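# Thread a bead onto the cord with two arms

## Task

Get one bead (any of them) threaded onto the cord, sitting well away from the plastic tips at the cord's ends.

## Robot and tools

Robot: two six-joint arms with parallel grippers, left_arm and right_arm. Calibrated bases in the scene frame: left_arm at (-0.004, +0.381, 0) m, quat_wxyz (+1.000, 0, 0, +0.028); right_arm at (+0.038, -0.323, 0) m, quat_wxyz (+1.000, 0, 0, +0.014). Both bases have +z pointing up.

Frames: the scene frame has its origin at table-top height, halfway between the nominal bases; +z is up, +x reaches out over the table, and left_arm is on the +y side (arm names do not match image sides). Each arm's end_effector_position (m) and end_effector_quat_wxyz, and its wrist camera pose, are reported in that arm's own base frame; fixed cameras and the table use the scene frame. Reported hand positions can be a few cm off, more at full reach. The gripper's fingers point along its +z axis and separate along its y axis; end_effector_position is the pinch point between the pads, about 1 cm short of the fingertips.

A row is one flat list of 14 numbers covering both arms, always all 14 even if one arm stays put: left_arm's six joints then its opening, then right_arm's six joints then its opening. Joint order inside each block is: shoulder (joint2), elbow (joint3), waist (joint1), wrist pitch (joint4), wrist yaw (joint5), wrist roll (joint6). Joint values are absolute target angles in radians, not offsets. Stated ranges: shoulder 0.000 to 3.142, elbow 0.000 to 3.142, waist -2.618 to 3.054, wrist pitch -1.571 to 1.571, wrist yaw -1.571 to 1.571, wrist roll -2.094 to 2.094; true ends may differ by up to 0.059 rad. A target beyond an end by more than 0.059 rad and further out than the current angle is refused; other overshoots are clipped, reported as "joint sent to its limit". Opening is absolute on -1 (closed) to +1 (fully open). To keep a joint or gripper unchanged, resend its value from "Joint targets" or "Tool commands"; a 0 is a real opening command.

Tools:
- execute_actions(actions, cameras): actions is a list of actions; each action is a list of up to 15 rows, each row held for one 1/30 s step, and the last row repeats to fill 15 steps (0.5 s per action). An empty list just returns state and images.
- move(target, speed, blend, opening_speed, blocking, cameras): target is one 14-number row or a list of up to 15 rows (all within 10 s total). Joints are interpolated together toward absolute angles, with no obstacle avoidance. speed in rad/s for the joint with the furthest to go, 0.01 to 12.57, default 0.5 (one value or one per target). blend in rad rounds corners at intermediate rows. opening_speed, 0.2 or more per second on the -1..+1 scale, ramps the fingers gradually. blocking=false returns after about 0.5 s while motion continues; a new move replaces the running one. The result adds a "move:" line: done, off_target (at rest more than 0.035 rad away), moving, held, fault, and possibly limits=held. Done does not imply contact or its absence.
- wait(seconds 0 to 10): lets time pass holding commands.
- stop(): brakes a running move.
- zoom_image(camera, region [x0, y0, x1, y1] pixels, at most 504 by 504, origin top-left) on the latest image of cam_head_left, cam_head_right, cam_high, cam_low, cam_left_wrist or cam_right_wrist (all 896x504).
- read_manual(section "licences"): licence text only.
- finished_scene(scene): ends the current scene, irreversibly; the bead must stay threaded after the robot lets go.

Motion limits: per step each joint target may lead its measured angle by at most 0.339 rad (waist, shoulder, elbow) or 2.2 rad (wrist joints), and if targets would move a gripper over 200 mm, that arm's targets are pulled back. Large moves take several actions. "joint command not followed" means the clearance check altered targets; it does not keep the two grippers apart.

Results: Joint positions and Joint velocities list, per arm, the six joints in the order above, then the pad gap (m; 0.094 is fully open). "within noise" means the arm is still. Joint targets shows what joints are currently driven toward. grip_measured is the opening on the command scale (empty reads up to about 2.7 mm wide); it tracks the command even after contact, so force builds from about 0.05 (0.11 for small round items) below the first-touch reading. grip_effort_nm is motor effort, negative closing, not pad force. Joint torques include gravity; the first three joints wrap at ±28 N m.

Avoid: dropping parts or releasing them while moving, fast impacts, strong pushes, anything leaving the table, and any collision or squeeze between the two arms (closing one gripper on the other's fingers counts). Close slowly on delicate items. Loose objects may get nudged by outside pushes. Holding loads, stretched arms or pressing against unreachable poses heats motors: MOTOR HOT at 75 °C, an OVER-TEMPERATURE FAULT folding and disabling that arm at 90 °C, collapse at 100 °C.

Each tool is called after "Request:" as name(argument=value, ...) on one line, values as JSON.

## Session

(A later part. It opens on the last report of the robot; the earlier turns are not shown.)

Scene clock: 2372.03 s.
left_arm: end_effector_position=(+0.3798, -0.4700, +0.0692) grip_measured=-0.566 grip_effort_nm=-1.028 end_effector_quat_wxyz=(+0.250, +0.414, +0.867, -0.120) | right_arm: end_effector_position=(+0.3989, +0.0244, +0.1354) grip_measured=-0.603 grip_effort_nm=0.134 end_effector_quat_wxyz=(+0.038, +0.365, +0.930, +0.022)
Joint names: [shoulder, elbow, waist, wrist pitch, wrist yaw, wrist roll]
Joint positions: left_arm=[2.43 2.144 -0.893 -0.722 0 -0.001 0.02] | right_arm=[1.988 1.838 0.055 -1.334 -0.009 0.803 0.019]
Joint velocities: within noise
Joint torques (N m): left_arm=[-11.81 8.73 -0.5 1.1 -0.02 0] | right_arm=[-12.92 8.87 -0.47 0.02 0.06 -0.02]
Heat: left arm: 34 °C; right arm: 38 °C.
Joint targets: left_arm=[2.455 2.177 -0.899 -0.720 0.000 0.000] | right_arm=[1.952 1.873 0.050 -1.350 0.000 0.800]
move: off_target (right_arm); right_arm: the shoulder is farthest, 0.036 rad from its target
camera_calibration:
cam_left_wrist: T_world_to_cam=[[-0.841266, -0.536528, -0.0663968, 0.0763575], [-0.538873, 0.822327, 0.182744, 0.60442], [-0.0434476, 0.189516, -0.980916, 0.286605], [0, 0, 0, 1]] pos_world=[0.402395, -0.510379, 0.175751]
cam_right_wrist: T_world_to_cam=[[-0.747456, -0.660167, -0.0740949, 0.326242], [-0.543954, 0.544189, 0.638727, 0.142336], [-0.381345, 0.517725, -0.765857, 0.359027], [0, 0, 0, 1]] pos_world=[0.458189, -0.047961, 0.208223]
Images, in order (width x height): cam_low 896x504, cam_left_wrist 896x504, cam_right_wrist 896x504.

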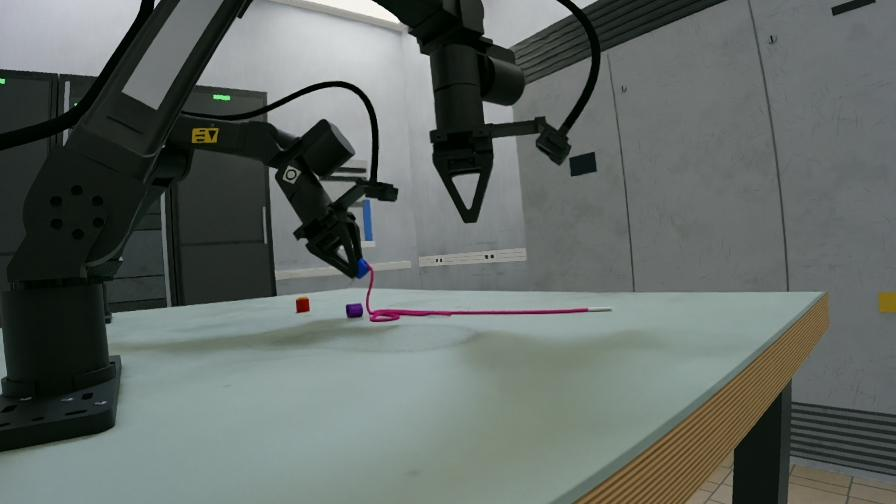

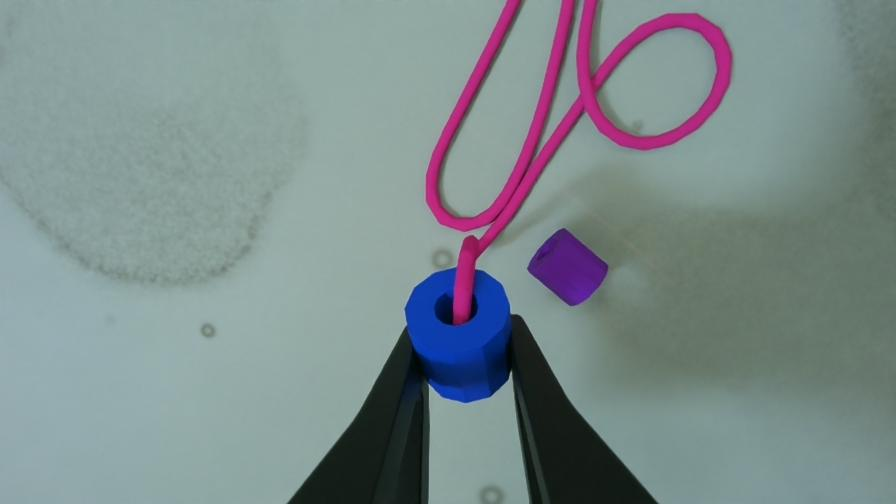

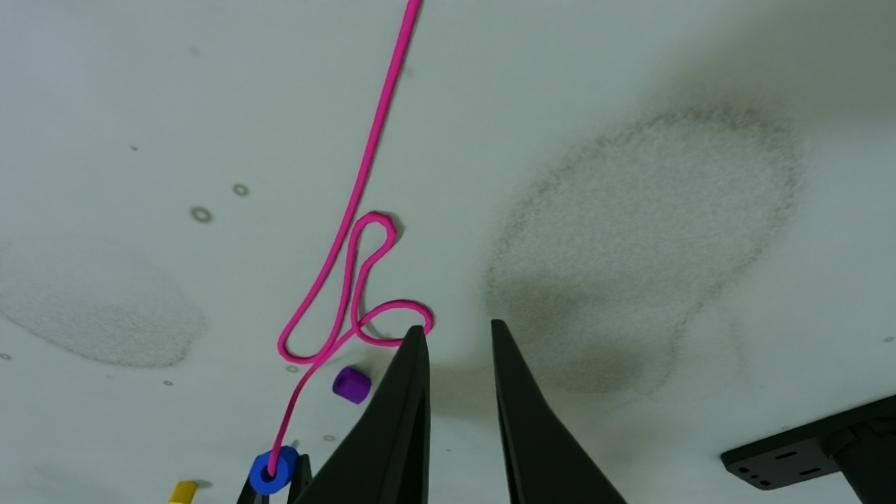

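Request:
move(target=[2.490, 1.997, -0.899, -0.517, 0.0, 0.0, -0.66, 1.952, 1.873, 0.05, -1.350, 0.0, 0.8, -0.6], speed=0.12, cameras=["cam_low", "cam_left_wrist", "cam_right_wrist"])

Request:
zoom_image(camera="cam_low", region=[310, 240, 430, 330])

Scene clock: 2381.03 s.
left_arm: end_effector_position=(+0.3801, -0.4704, +0.0185) grip_measured=-0.566 grip_effort_nm=-1.028 end_effector_quat_wxyz=(+0.251, +0.414, +0.866, -0.121) | right_arm: end_effector_position=(+0.3988, +0.0244, +0.1354) grip_measured=-0.603 grip_effort_nm=0.129 end_effector_quat_wxyz=(+0.038, +0.365, +0.930, +0.022)
Joint names: [shoulder, elbow, waist, wrist pitch, wrist yaw, wrist roll]
Joint positions: left_arm=[2.464 2.002 -0.893 -0.543 0 -0.001 0.02] | right_arm=[1.988 1.838 0.055 -1.334 -0.009 0.803 0.019]
Joint velocities: within noise
Joint torques (N m): left_arm=[-11.89 5.59 -0.5 1.27 -0.01 0] | right_arm=[-12.92 8.83 -0.49 0.02 0.08 -0.02]
Heat: left arm: 33 °C; right arm: 40 °C.
Joint targets: left_arm=[2.490 1.997 -0.899 -0.517 0.000 0.000] | right_arm=[1.952 1.873 0.050 -1.350 0.000 0.800]
move: off_target (right_arm); right_arm: the shoulder is farthest, 0.036 rad from its target
camera_calibration:
cam_left_wrist: T_world_to_cam=[[-0.841136, -0.536688, -0.0667609, 0.07294], [-0.53921, 0.822683, 0.180126, 0.614446], [-0.0417481, 0.187508, -0.981375, 0.235343], [0, 0, 0, 1]] pos_world=[0.402493, -0.510477, 0.125152]
cam_right_wrist: T_world_to_cam=[[-0.747241, -0.660449, -0.0737414, 0.326058], [-0.543901, 0.544041, 0.638898, 0.14227], [-0.381841, 0.517519, -0.765749, 0.359223], [0, 0, 0, 1]] pos_world=[0.458191, -0.0479609, 0.208223]
Images, in order (width x height): cam_low 896x504, cam_left_wrist 896x504, cam_right_wrist 896x504.

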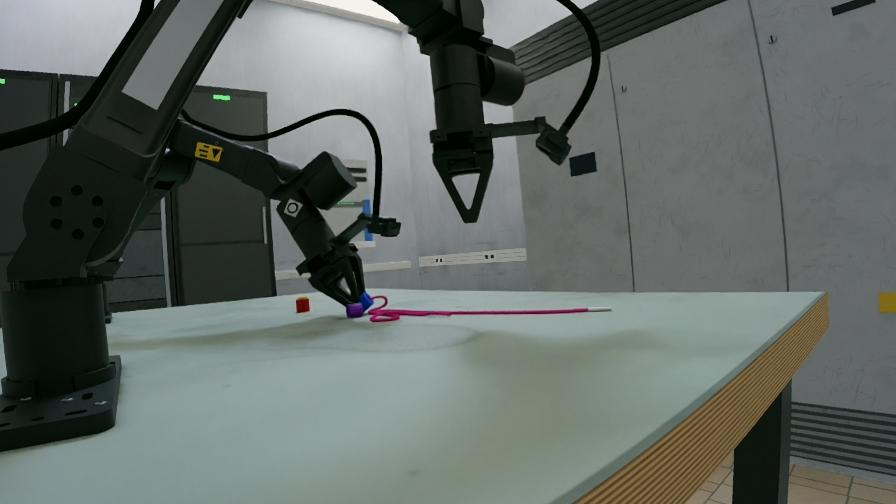

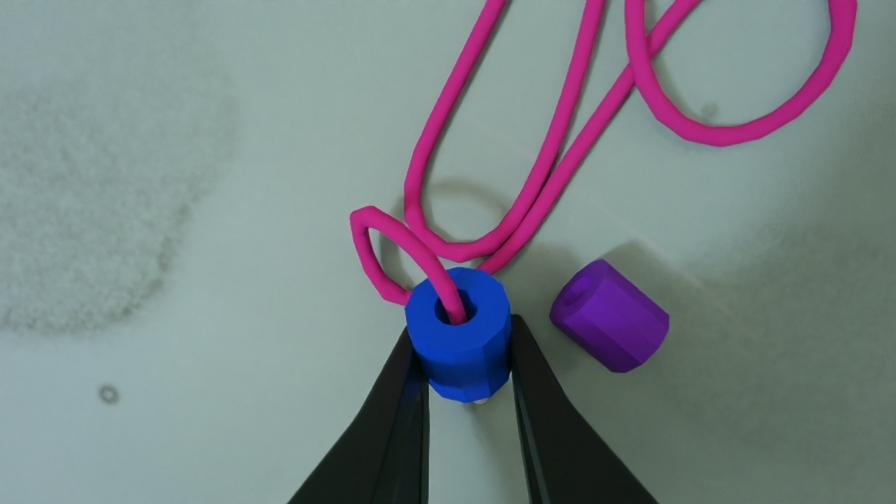

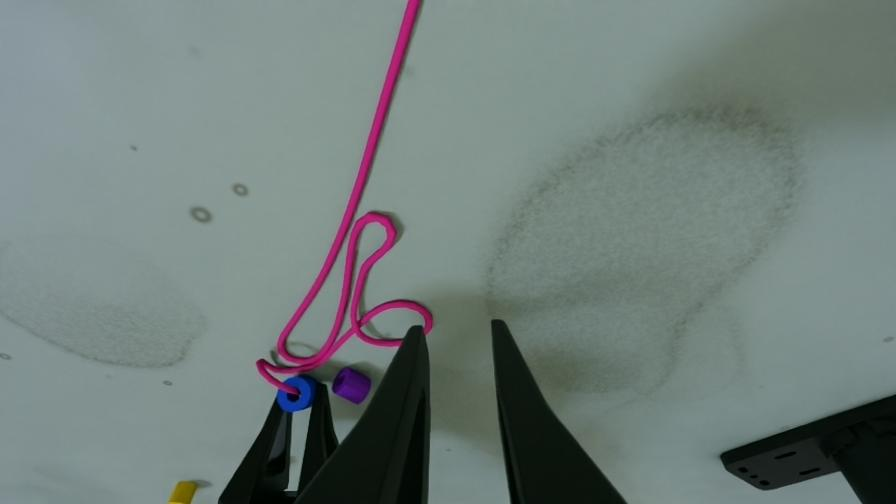

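Scaled by 4.200 from the camera's 896x504 image, which has a finer 1280x720 frame.

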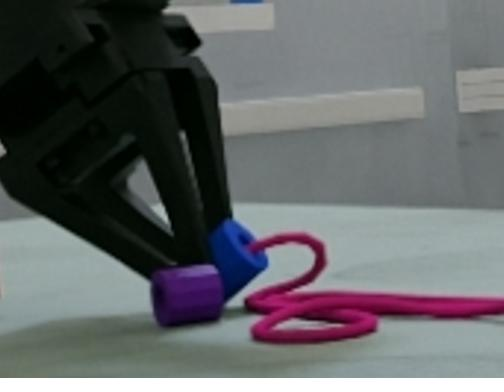

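Request:
move(target=[2.490, 1.997, -0.899, -0.517, 0.0, 0.0, -0.35, 1.952, 1.873, 0.05, -1.350, 0.0, 0.8, -0.6], speed=0.12, opening_speed=0.3, cameras=["cam_low", "cam_left_wrist", "cam_right_wrist"])

Request:
zoom_image(camera="cam_left_wrist", region=[330, 180, 690, 480])

Scene clock: 2389.60 s.
left_arm: end_effector_position=(+0.3803, -0.4706, +0.0187) grip_measured=-0.352 grip_effort_nm=0.095 end_effector_quat_wxyz=(+0.252, +0.414, +0.866, -0.121) | right_arm: end_effector_position=(+0.3988, +0.0244, +0.1354) grip_measured=-0.603 grip_effort_nm=0.134 end_effector_quat_wxyz=(+0.038, +0.365, +0.930, +0.022)
Joint names: [shoulder, elbow, waist, wrist pitch, wrist yaw, wrist roll]
Joint positions: left_arm=[2.464 2.002 -0.893 -0.542 0 -0.001 0.03] | right_arm=[1.988 1.838 0.055 -1.334 -0.009 0.803 0.019]
Joint velocities: within noise
Joint torques (N m): left_arm=[-11.88 5.6 -0.5 1.28 -0.02 0] | right_arm=[-12.92 8.84 -0.42 0.02 0.06 -0.03]
Heat: left arm: 34 °C; right arm: 41 °C.
Joint targets: left_arm=[2.490 1.997 -0.899 -0.517 0.000 0.000] | right_arm=[1.952 1.873 0.050 -1.350 0.000 0.800]
move: off_target (right_arm); right_arm: the shoulder is farthest, 0.036 rad from its target
camera_calibration:
cam_left_wrist: T_world_to_cam=[[-0.841098, -0.536733, -0.0668718, 0.0729121], [-0.539338, 0.822923, 0.178639, 0.61497], [-0.0408513, 0.18632, -0.98164, 0.234745], [0, 0, 0, 1]] pos_world=[0.402593, -0.510676, 0.125452]
cam_right_wrist: T_world_to_cam=[[-0.747241, -0.660449, -0.0737414, 0.326058], [-0.543901, 0.544041, 0.638898, 0.14227], [-0.381841, 0.517519, -0.765749, 0.359223], [0, 0, 0, 1]] pos_world=[0.458191, -0.0479609, 0.208223]
Images, in order (width x height): cam_low 896x504, cam_left_wrist 896x504, cam_right_wrist 896x504.

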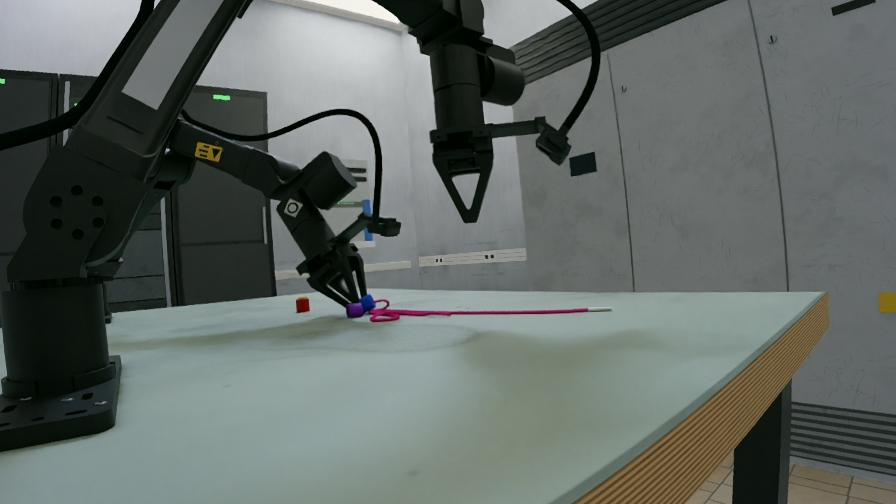

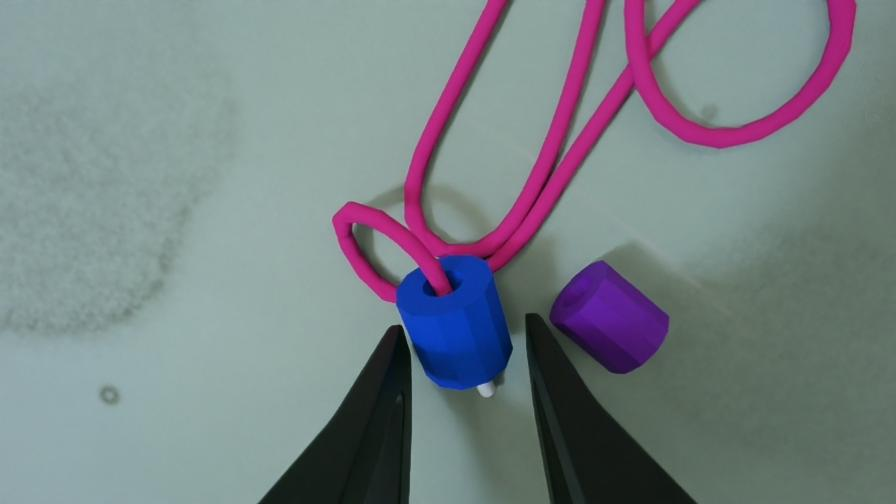

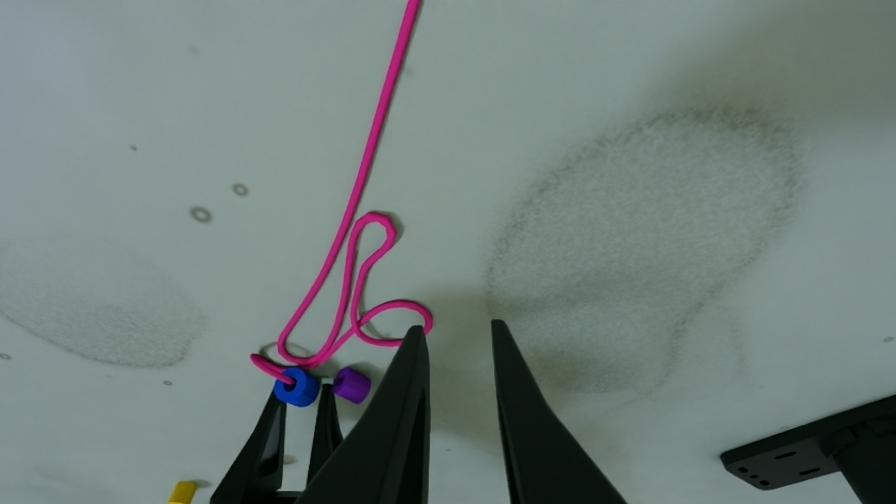

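Scaled by 1.400 from the camera's 896x504 image, which has a finer 1280x720 frame.

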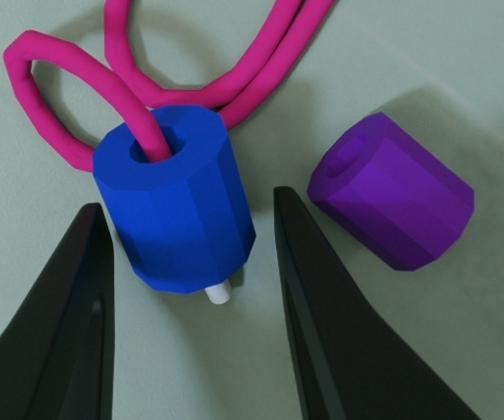

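Request:
move(target=[[2.396, 2.114, -0.899, -0.650, 0.0, 0.0, -0.35, 1.952, 1.873, 0.05, -1.350, 0.0, 0.8, -0.6], [2.291, 1.890, -0.906, -0.545, 0.0, -0.248, -0.35, 1.952, 1.873, 0.05, -1.350, 0.0, 0.8, -0.6]], speed=0.2, cameras=["cam_left_wrist"])

Scene clock: 2514.57 s.
left_arm: end_effector_position=(+0.3625, -0.4527, +0.0351) grip_measured=-0.352 grip_effort_nm=0.100 end_effector_quat_wxyz=(+0.223, +0.310, +0.913, -0.143) | right_arm: end_effector_position=(+0.3988, +0.0244, +0.1354) grip_measured=-0.603 grip_effort_nm=0.134 end_effector_quat_wxyz=(+0.038, +0.365, +0.930, +0.022)
Joint names: [shoulder, elbow, waist, wrist pitch, wrist yaw, wrist roll]
Joint positions: left_arm=[2.359 1.895 -0.897 -0.571 0 -0.243 0.03] | right_arm=[1.988 1.838 0.055 -1.334 -0.009 0.803 0.019]
Joint velocities: within noise
Joint torques (N m): left_arm=[-19.3 5.63 -0.72 1.24 -0.01 -0.06] | right_arm=[-12.93 8.87 -0.43 0.03 0.06 -0.01]
Heat: left arm: 36 °C; right arm: 44 °C.
Joint targets: left_arm=[2.291 1.890 -0.906 -0.545 0.000 -0.248] | right_arm=[1.952 1.873 0.050 -1.350 0.000 0.800]
move: off_target (left_arm, right_arm); left_arm: the shoulder is farthest, 0.068 rad from its target; right_arm: the shoulder is farthest, 0.036 rad from its target
camera_calibration:
cam_left_wrist: T_world_to_cam=[[-0.716432, -0.695066, 0.0600728, -0.0526149], [-0.672124, 0.71073, 0.207636, 0.583967], [-0.187016, 0.10838, -0.97636, 0.264239], [0, 0, 0, 1]] pos_world=[0.40422, -0.480252, 0.139901]
Images, in order (width x height): cam_left_wrist 896x504.

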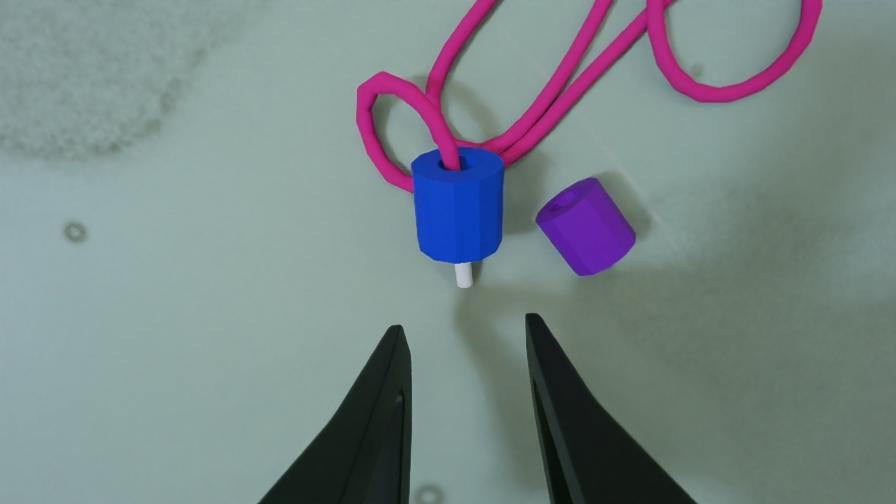

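Request:
move(target=[2.424, 1.890, -0.904, -0.498, 0.0, -0.248, -0.6, 1.952, 1.873, 0.05, -1.350, 0.0, 0.8, -0.6], speed=0.1, cameras=["cam_left_wrist", "cam_low"])

Request:
zoom_image(camera="cam_left_wrist", region=[360, 220, 580, 400])

Request:
zoom_image(camera="cam_low", region=[310, 260, 410, 330])

Scene clock: 2548.77 s.
left_arm: end_effector_position=(+0.3663, -0.4574, +0.0168) grip_measured=-0.598 grip_effort_nm=-0.090 end_effector_quat_wxyz=(+0.224, +0.309, +0.913, -0.144) | right_arm: end_effector_position=(+0.3988, +0.0244, +0.1354) grip_measured=-0.603 grip_effort_nm=0.129 end_effector_quat_wxyz=(+0.038, +0.365, +0.930, +0.022)
Joint names: [shoulder, elbow, waist, wrist pitch, wrist yaw, wrist roll]
Joint positions: left_arm=[2.402 1.895 -0.897 -0.523 0 -0.244 0.019] | right_arm=[1.988 1.838 0.055 -1.334 -0.009 0.803 0.019]
Joint velocities: within noise
Joint torques (N m): left_arm=[-11.69 5.56 -0.55 1.26 -0.01 -0.05] | right_arm=[-12.94 8.81 -0.36 0.01 0.06 -0.01]
Heat: left arm: 43 °C; right arm: 44 °C.
Joint targets: left_arm=[2.424 1.890 -0.904 -0.498 0.000 -0.248] | right_arm=[1.952 1.873 0.050 -1.350 0.000 0.800]
move: off_target (right_arm); right_arm: the shoulder is farthest, 0.036 rad from its target
camera_calibration:
cam_left_wrist: T_world_to_cam=[[-0.7161, -0.695338, 0.0608812, -0.0523719], [-0.673085, 0.711004, 0.203546, 0.594291], [-0.18482, 0.104781, -0.977171, 0.245177], [0, 0, 0, 1]] pos_world=[0.407818, -0.484649, 0.121803]
Images, in order (width x height): cam_low 896x504, cam_left_wrist 896x504.

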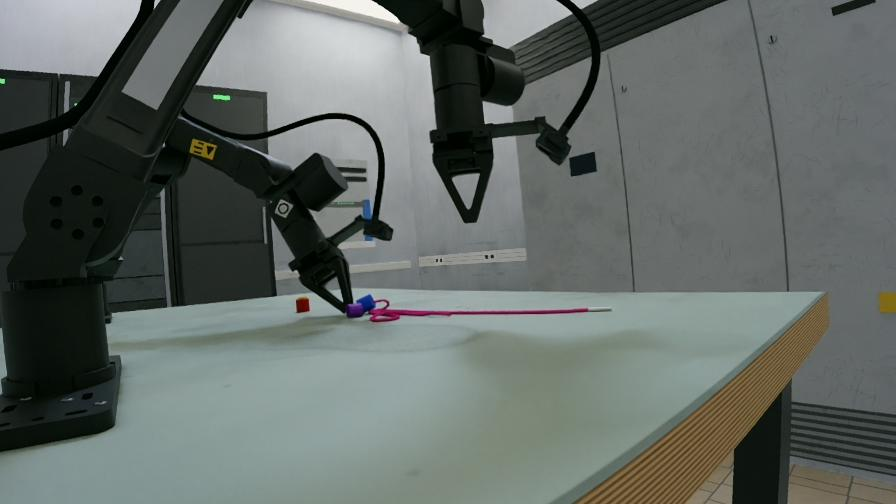

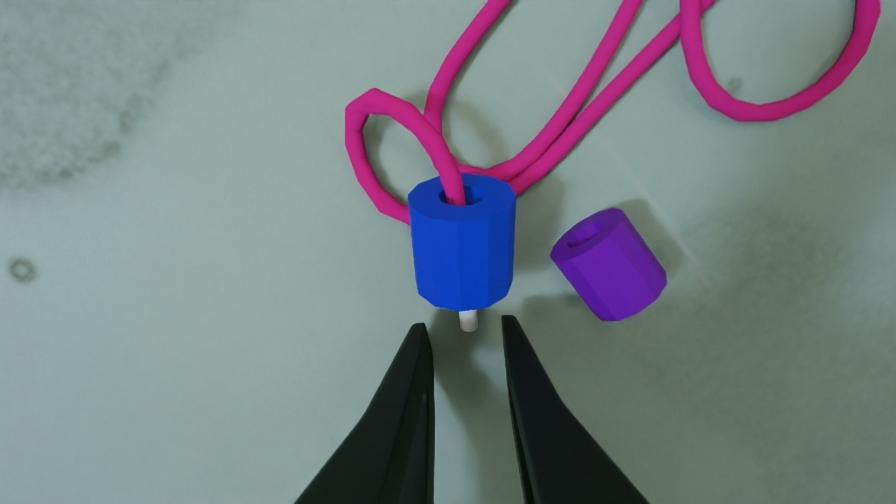

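Scaled by 2.291 from the camera's 896x504 image, which has a finer 1280x720 frame.

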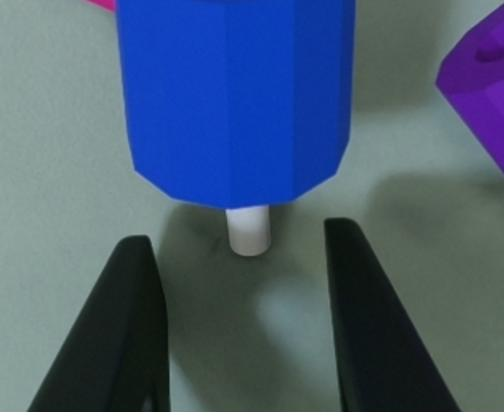

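Scaled by 5.040 from the camera's 896x504 image, which has a finer 1280x720 frame.

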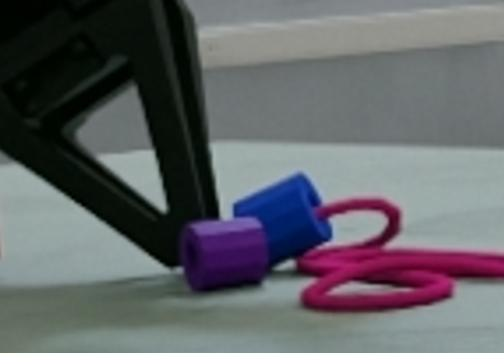

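Request:
move(target=[[2.4485, 1.956, -0.904, -0.515, 0.0, -0.248, -0.6, 1.952, 1.873, 0.05, -1.350, 0.0, 0.8, -0.6]], speed=0.08, cameras=["cam_left_wrist", "cam_low"])

Request:
zoom_image(camera="cam_left_wrist", region=[360, 220, 580, 400])

Scene clock: 2578.27 s.
left_arm: end_effector_position=(+0.3702, -0.4624, +0.0167) grip_measured=-0.598 grip_effort_nm=-0.090 end_effector_quat_wxyz=(+0.229, +0.309, +0.911, -0.147) | right_arm: end_effector_position=(+0.3988, +0.0244, +0.1354) grip_measured=-0.603 grip_effort_nm=0.134 end_effector_quat_wxyz=(+0.038, +0.365, +0.930, +0.022)
Joint names: [shoulder, elbow, waist, wrist pitch, wrist yaw, wrist roll]
Joint positions: left_arm=[2.422 1.924 -0.897 -0.523 0 -0.244 0.019] | right_arm=[1.988 1.838 0.055 -1.334 -0.009 0.803 0.019]
Joint velocities: within noise
Joint torques (N m): left_arm=[-11.47 8.42 -0.54 1.11 -0.01 -0.05] | right_arm=[-12.89 8.87 -0.47 0.03 0.08 -0.01]
Heat: left arm: 36 °C; right arm: 44 °C.
Joint targets: left_arm=[2.448 1.956 -0.904 -0.515 0.000 -0.248] | right_arm=[1.952 1.873 0.050 -1.350 0.000 0.800]
move: off_target (right_arm); right_arm: the shoulder is farthest, 0.036 rad from its target
camera_calibration:
cam_left_wrist: T_world_to_cam=[[-0.716484, -0.694854, 0.0618775, -0.052676], [-0.674373, 0.712594, 0.193472, 0.601826], [-0.178528, 0.0968912, -0.979153, 0.240295], [0, 0, 0, 1]] pos_world=[0.411013, -0.488743, 0.122108]
Images, in order (width x height): cam_low 896x504, cam_left_wrist 896x504.

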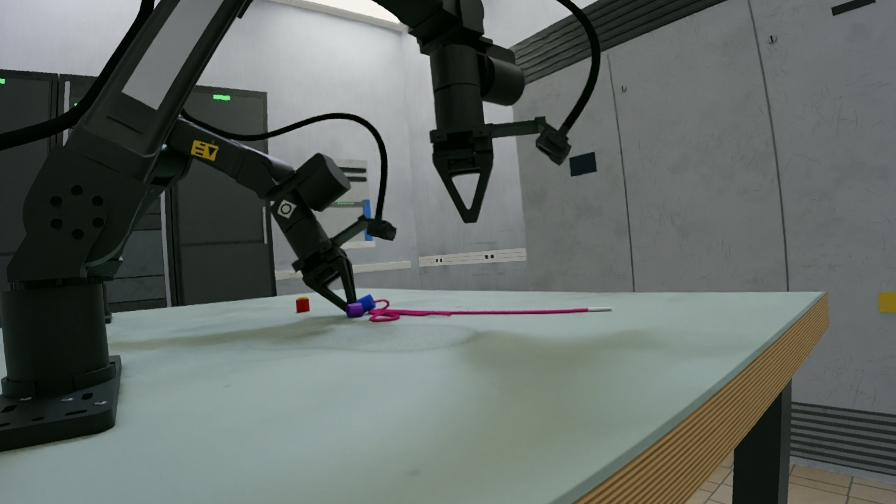

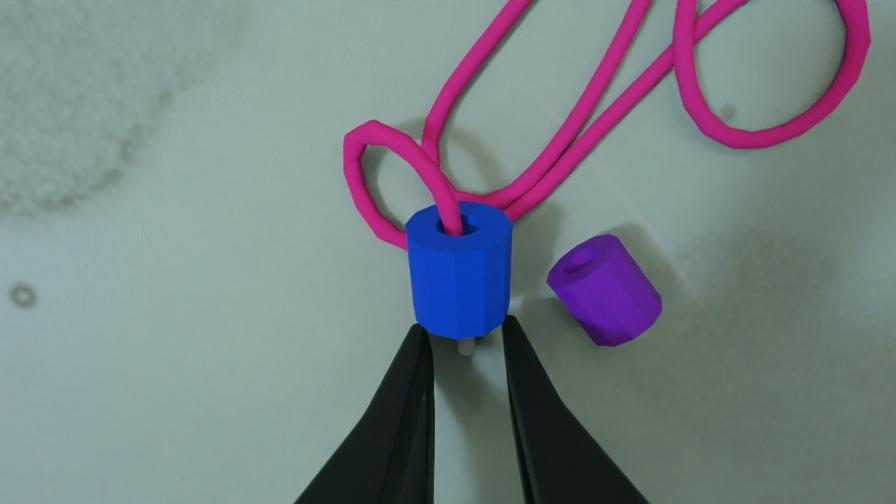

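Scaled by 2.291 from the camera's 896x504 image, which has a finer 1280x720 frame.

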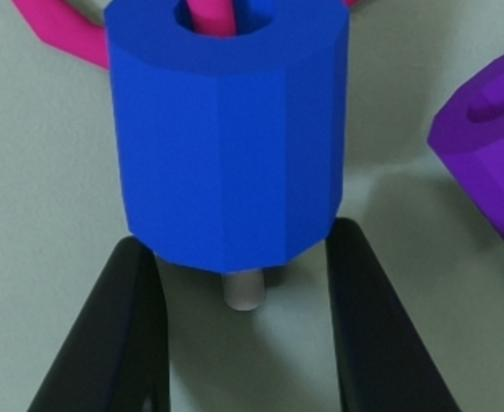

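Request:
move(target=[[2.4485, 1.963, -0.904, -0.565, 0.0, -0.248, -0.6, 1.952, 1.873, 0.05, -1.350, 0.0, 0.8, -0.6]], speed=0.08, cameras=["cam_left_wrist", "cam_low"])

Request:
zoom_image(camera="cam_left_wrist", region=[360, 220, 580, 400])

Scene clock: 2602.47 s.
left_arm: end_effector_position=(+0.3675, -0.4589, +0.0162) grip_measured=-0.598 grip_effort_nm=-0.085 end_effector_quat_wxyz=(+0.219, +0.310, +0.914, -0.141) | right_arm: end_effector_position=(+0.3988, +0.0244, +0.1354) grip_measured=-0.603 grip_effort_nm=0.129 end_effector_quat_wxyz=(+0.038, +0.365, +0.930, +0.022)
Joint names: [shoulder, elbow, waist, wrist pitch, wrist yaw, wrist roll]
Joint positions: left_arm=[2.422 1.935 -0.897 -0.557 0 -0.244 0.019] | right_arm=[1.988 1.838 0.055 -1.334 -0.009 0.803 0.019]
Joint velocities: within noise
Joint torques (N m): left_arm=[-11.48 8.12 -0.55 0.96 -0.01 -0.04] | right_arm=[-12.94 8.87 -0.39 0.03 0.08 -0.02]
Heat: left arm: 34 °C; right arm: 45 °C.
Joint targets: left_arm=[2.448 1.963 -0.904 -0.565 0.000 -0.248] | right_arm=[1.952 1.873 0.050 -1.350 0.000 0.800]
move: off_target (right_arm); right_arm: the shoulder is farthest, 0.036 rad from its target
camera_calibration:
cam_left_wrist: T_world_to_cam=[[-0.7156, -0.695961, 0.059627, -0.0530263], [-0.671317, 0.708817, 0.216591, 0.594401], [-0.193003, 0.114964, -0.97444, 0.252531], [0, 0, 0, 1]] pos_world=[0.409825, -0.487257, 0.120496]
Images, in order (width x height): cam_low 896x504, cam_left_wrist 896x504.

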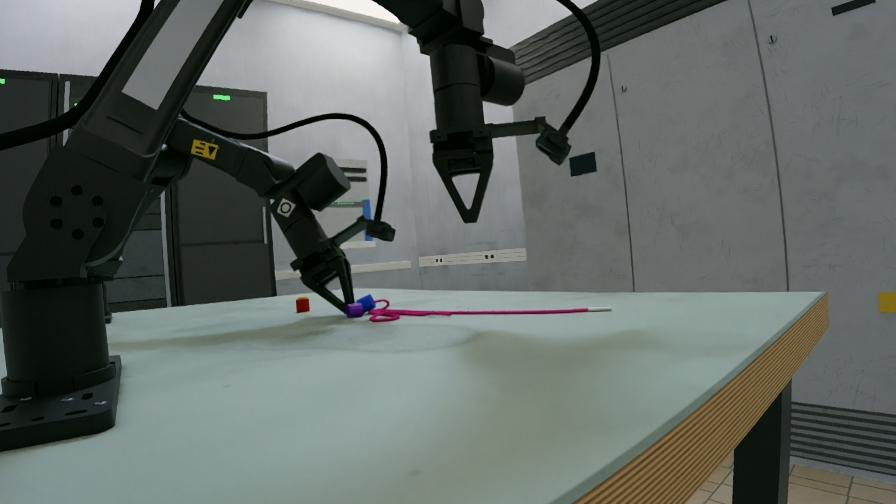

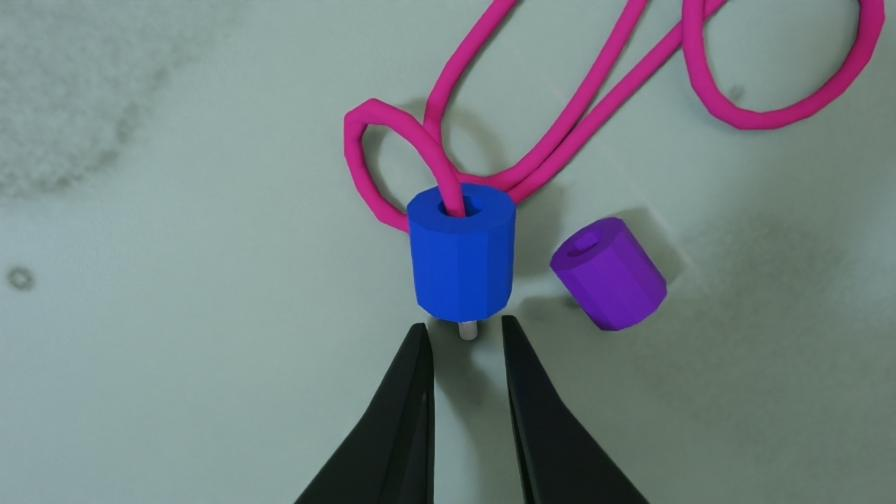

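Scaled by 2.291 from the camera's 896x504 image, which has a finer 1280x720 frame.

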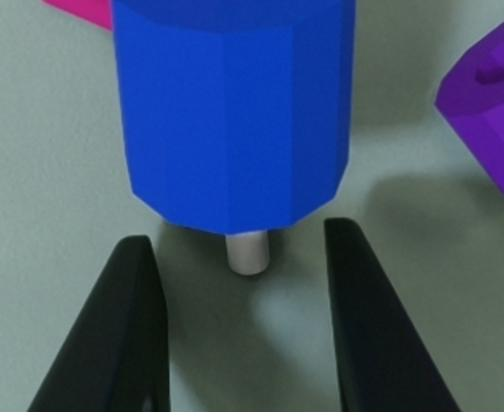

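Request:
move(target=[[2.4485, 1.963, -0.904, -0.565, 0.0, -0.248, -0.96, 1.952, 1.873, 0.05, -1.350, 0.0, 0.8, -0.6]], speed=0.08, opening_speed=0.3, cameras=["cam_left_wrist"])

Request:
zoom_image(camera="cam_left_wrist", region=[360, 220, 580, 400])

Scene clock: 2611.90 s.
left_arm: end_effector_position=(+0.3664, -0.4576, +0.0153) grip_measured=-0.958 grip_effort_nm=-0.105 end_effector_quat_wxyz=(+0.216, +0.310, +0.915, -0.139) | right_arm: end_effector_position=(+0.3988, +0.0244, +0.1354) grip_measured=-0.603 grip_effort_nm=0.134 end_effector_quat_wxyz=(+0.038, +0.365, +0.930, +0.022)
Joint names: [shoulder, elbow, waist, wrist pitch, wrist yaw, wrist roll]
Joint positions: left_arm=[2.422 1.935 -0.897 -0.565 0 -0.244 0.002] | right_arm=[1.988 1.838 0.055 -1.334 -0.009 0.803 0.019]
Joint velocities: within noise
Joint torques (N m): left_arm=[-11.45 8.1 -0.55 1.01 -0.03 -0.05] | right_arm=[-12.92 8.83 -0.42 0.03 0.07 -0.02]
Heat: left arm: 34 °C; right arm: 45 °C.
Joint targets: left_arm=[2.448 1.963 -0.904 -0.565 0.000 -0.248] | right_arm=[1.952 1.873 0.050 -1.350 0.000 0.800]
move: off_target (right_arm); right_arm: the shoulder is farthest, 0.036 rad from its target
camera_calibration:
cam_left_wrist: T_world_to_cam=[[-0.715297, -0.696343, 0.0587944, -0.0530301], [-0.67024, 0.707426, 0.224337, 0.591816], [-0.197808, 0.121061, -0.972736, 0.255815], [0, 0, 0, 1]] pos_world=[0.409329, -0.486562, 0.119192]
Images, in order (width x height): cam_left_wrist 896x504.

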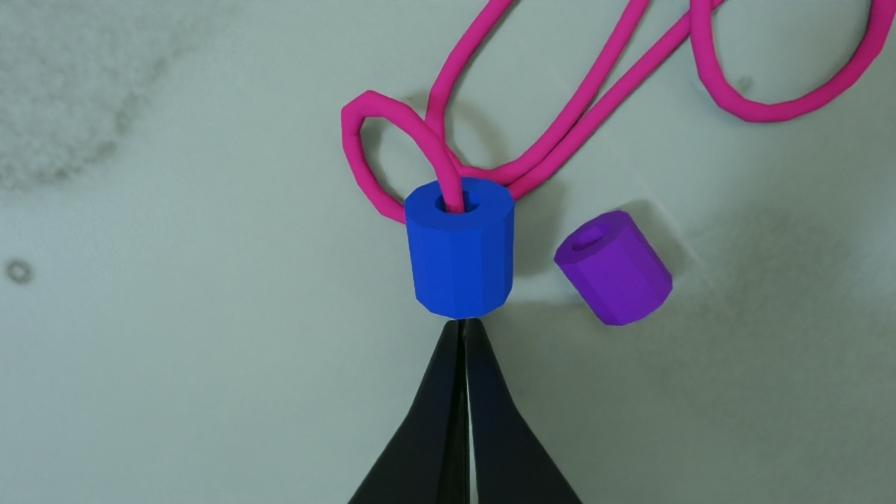

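Scaled by 2.291 from the camera's 896x504 image, which has a finer 1280x720 frame.

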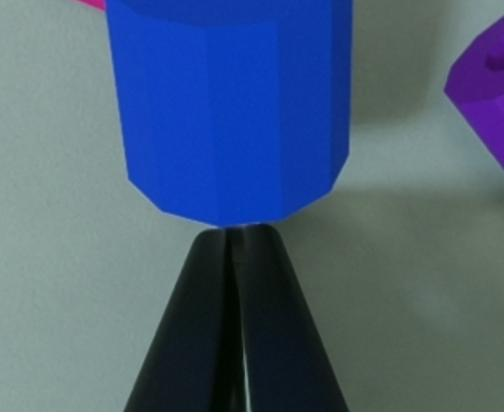

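Request:
move(target=[[2.4485, 1.963, -0.904, -0.565, 0.0, -0.248, -0.6, 1.952, 1.873, 0.05, -1.350, 0.0, 0.8, -0.6]], speed=0.08, opening_speed=0.5, cameras=["cam_left_wrist", "cam_low"])

Request:
zoom_image(camera="cam_left_wrist", region=[360, 220, 580, 400])

Request:
zoom_image(camera="cam_low", region=[310, 260, 410, 330])

Scene clock: 2622.13 s.
left_arm: end_effector_position=(+0.3657, -0.4589, +0.0160) grip_measured=-0.602 grip_effort_nm=0.105 end_effector_quat_wxyz=(+0.216, +0.311, +0.915, -0.141) | right_arm: end_effector_position=(+0.3988, +0.0244, +0.1354) grip_measured=-0.603 grip_effort_nm=0.129 end_effector_quat_wxyz=(+0.038, +0.365, +0.930, +0.022)
Joint names: [shoulder, elbow, waist, wrist pitch, wrist yaw, wrist roll]
Joint positions: left_arm=[2.422 1.937 -0.899 -0.565 0.003 -0.245 0.019] | right_arm=[1.988 1.838 0.055 -1.334 -0.009 0.803 0.019]
Joint velocities: within noise
Joint torques (N m): left_arm=[-11.44 7.95 -0.44 1.01 -0.04 -0.05] | right_arm=[-12.89 8.83 -0.4 0.02 0.07 -0.02]
Heat: left arm: 34 °C; right arm: 45 °C.
Joint targets: left_arm=[2.448 1.963 -0.904 -0.565 0.000 -0.248] | right_arm=[1.952 1.873 0.050 -1.350 0.000 0.800]
move: off_target (right_arm); right_arm: the shoulder is farthest, 0.036 rad from its target
camera_calibration:
cam_left_wrist: T_world_to_cam=[[-0.716997, -0.694357, 0.0615025, -0.0530052], [-0.66828, 0.709795, 0.222696, 0.592494], [-0.198285, 0.118571, -0.972946, 0.255595], [0, 0, 0, 1]] pos_world=[0.408628, -0.48766, 0.119994]
Images, in order (width x height): cam_low 896x504, cam_left_wrist 896x504.

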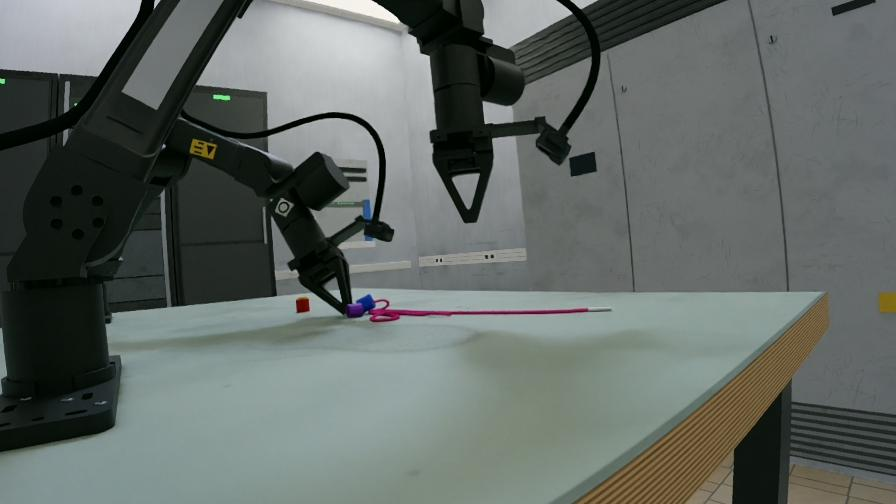

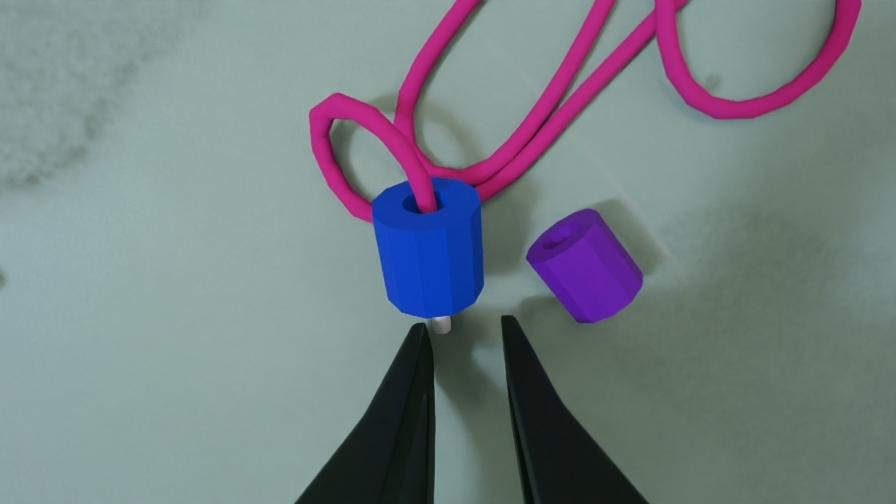

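Scaled by 2.291 from the camera's 896x504 image, which has a finer 1280x720 frame.

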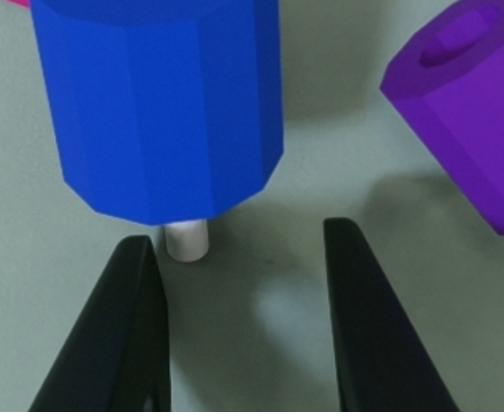

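Scaled by 5.040 from the camera's 896x504 image, which has a finer 1280x720 frame.

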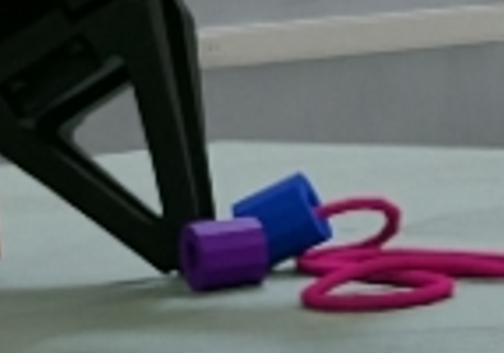

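Request:
move(target=[[2.342, 2.080, -0.875, -0.655, 0.0, -0.100, -0.6, 1.952, 1.873, 0.05, -1.350, 0.0, 0.8, -0.6], [2.342, 2.080, -0.875, -0.655, 0.0, -0.100, -0.25, 1.952, 1.873, 0.05, -1.350, 0.0, 0.8, -0.6], [2.501, 2.022, -0.875, -0.530, 0.0, -0.100, -0.25, 1.952, 1.873, 0.05, -1.350, 0.0, 0.8, -0.6]], speed=0.2, cameras=["cam_left_wrist"])

Scene clock: 2694.57 s.
left_arm: end_effector_position=(+0.3866, -0.4683, +0.0168) grip_measured=-0.252 grip_effort_nm=0.110 end_effector_quat_wxyz=(+0.245, +0.365, +0.889, -0.132) | right_arm: end_effector_position=(+0.3988, +0.0244, +0.1354) grip_measured=-0.603 grip_effort_nm=0.129 end_effector_quat_wxyz=(+0.038, +0.365, +0.930, +0.022)
Joint names: [shoulder, elbow, waist, wrist pitch, wrist yaw, wrist roll]
Joint positions: left_arm=[2.48 2.024 -0.882 -0.551 0.001 -0.104 0.035] | right_arm=[1.988 1.838 0.055 -1.334 -0.009 0.803 0.019]
Joint velocities: within noise
Joint torques (N m): left_arm=[-12.36 5.71 0.62 1.27 -0.03 0.03] | right_arm=[-12.92 8.85 -0.46 0.01 0.08 -0.02]
Heat: left arm: 34 °C; right arm: 45 °C.
Joint targets: left_arm=[2.501 2.022 -0.875 -0.530 0.000 -0.100] | right_arm=[1.952 1.873 0.050 -1.350 0.000 0.800]
move: off_target (right_arm); target 2's new numbers were sent with left_arm's shoulder 0.064 rad from that target; right_arm: the shoulder is farthest, 0.036 rad from its target
camera_calibration:
cam_left_wrist: T_world_to_cam=[[-0.786717, -0.617215, -0.0110568, 0.0197288], [-0.6089, 0.772922, 0.178417, 0.620332], [-0.101575, 0.147096, -0.983893, 0.237771], [0, 0, 0, 1]] pos_world=[0.417393, -0.502266, 0.123482]
Images, in order (width x height): cam_left_wrist 896x504.

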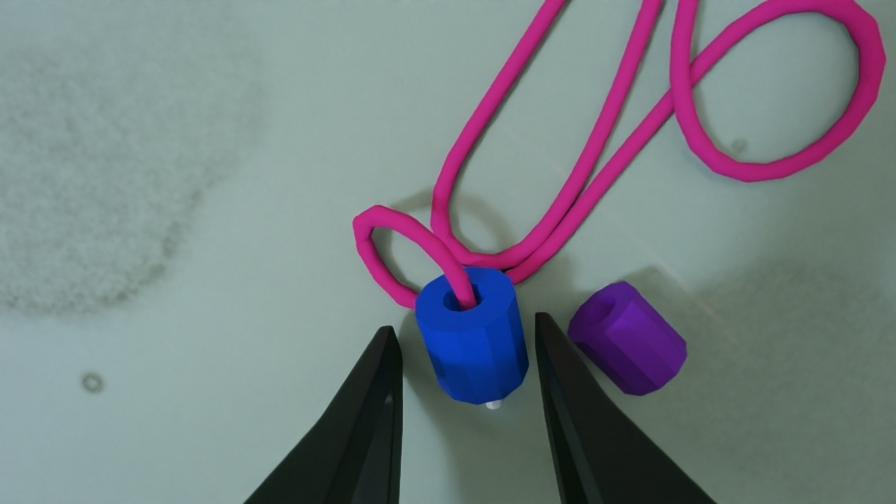

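Request:
move(target=[2.501, 2.022, -0.875, -0.530, 0.0, -0.150, -0.66, 1.952, 1.873, 0.05, -1.350, 0.0, 0.8, -0.6], speed=0.2, opening_speed=0.4, cameras=["cam_left_wrist", "cam_right_wrist"])

Scene clock: 2702.63 s.
left_arm: end_effector_position=(+0.3866, -0.4683, +0.0168) grip_measured=-0.568 grip_effort_nm=-1.018 end_effector_quat_wxyz=(+0.242, +0.346, +0.896, -0.137) | right_arm: end_effector_position=(+0.3988, +0.0244, +0.1353) grip_measured=-0.603 grip_effort_nm=0.134 end_effector_quat_wxyz=(+0.038, +0.365, +0.930, +0.022)
Joint names: [shoulder, elbow, waist, wrist pitch, wrist yaw, wrist roll]
Joint positions: left_arm=[2.48 2.024 -0.882 -0.551 0.001 -0.145 0.02] | right_arm=[1.988 1.838 0.055 -1.334 -0.009 0.803 0.019]
Joint velocities: within noise
Joint torques (N m): left_arm=[-12.31 5.85 0.55 1.26 -0.02 -0.07] | right_arm=[-12.86 8.84 -0.42 0.03 0.07 -0.03]
Heat: left arm: 33 °C; right arm: 45 °C.
Joint targets: left_arm=[2.501 2.022 -0.875 -0.530 0.000 -0.150] | right_arm=[1.952 1.873 0.050 -1.350 0.000 0.800]
move: off_target (right_arm); right_arm: the shoulder is farthest, 0.036 rad from its target
camera_calibration:
cam_left_wrist: T_world_to_cam=[[-0.764492, -0.644536, 0.0111716, -0.00208753], [-0.632723, 0.753571, 0.178303, 0.620479], [-0.123341, 0.129243, -0.983912, 0.237829], [0, 0, 0, 1]] pos_world=[0.42033, -0.499658, 0.123392]
cam_right_wrist: T_world_to_cam=[[-0.747291, -0.660428, -0.0734233, 0.326002], [-0.543633, 0.544083, 0.63909, 0.142237], [-0.382125, 0.517501, -0.765619, 0.359173], [0, 0, 0, 1]] pos_world=[0.458192, -0.0479608, 0.208023]
Images, in order (width x height): cam_left_wrist 896x504, cam_right_wrist 896x504.

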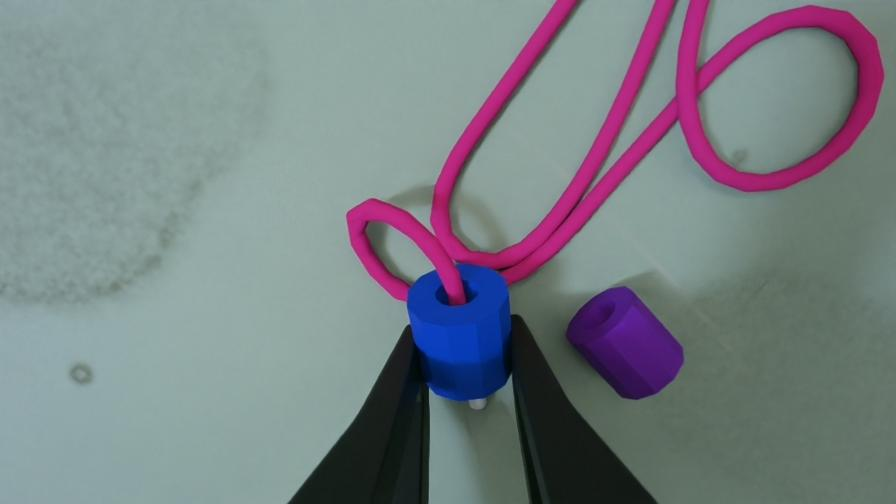

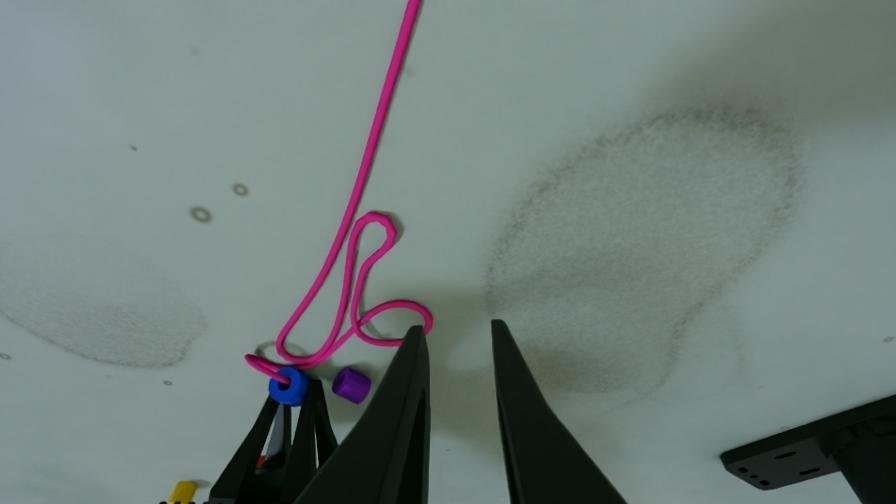

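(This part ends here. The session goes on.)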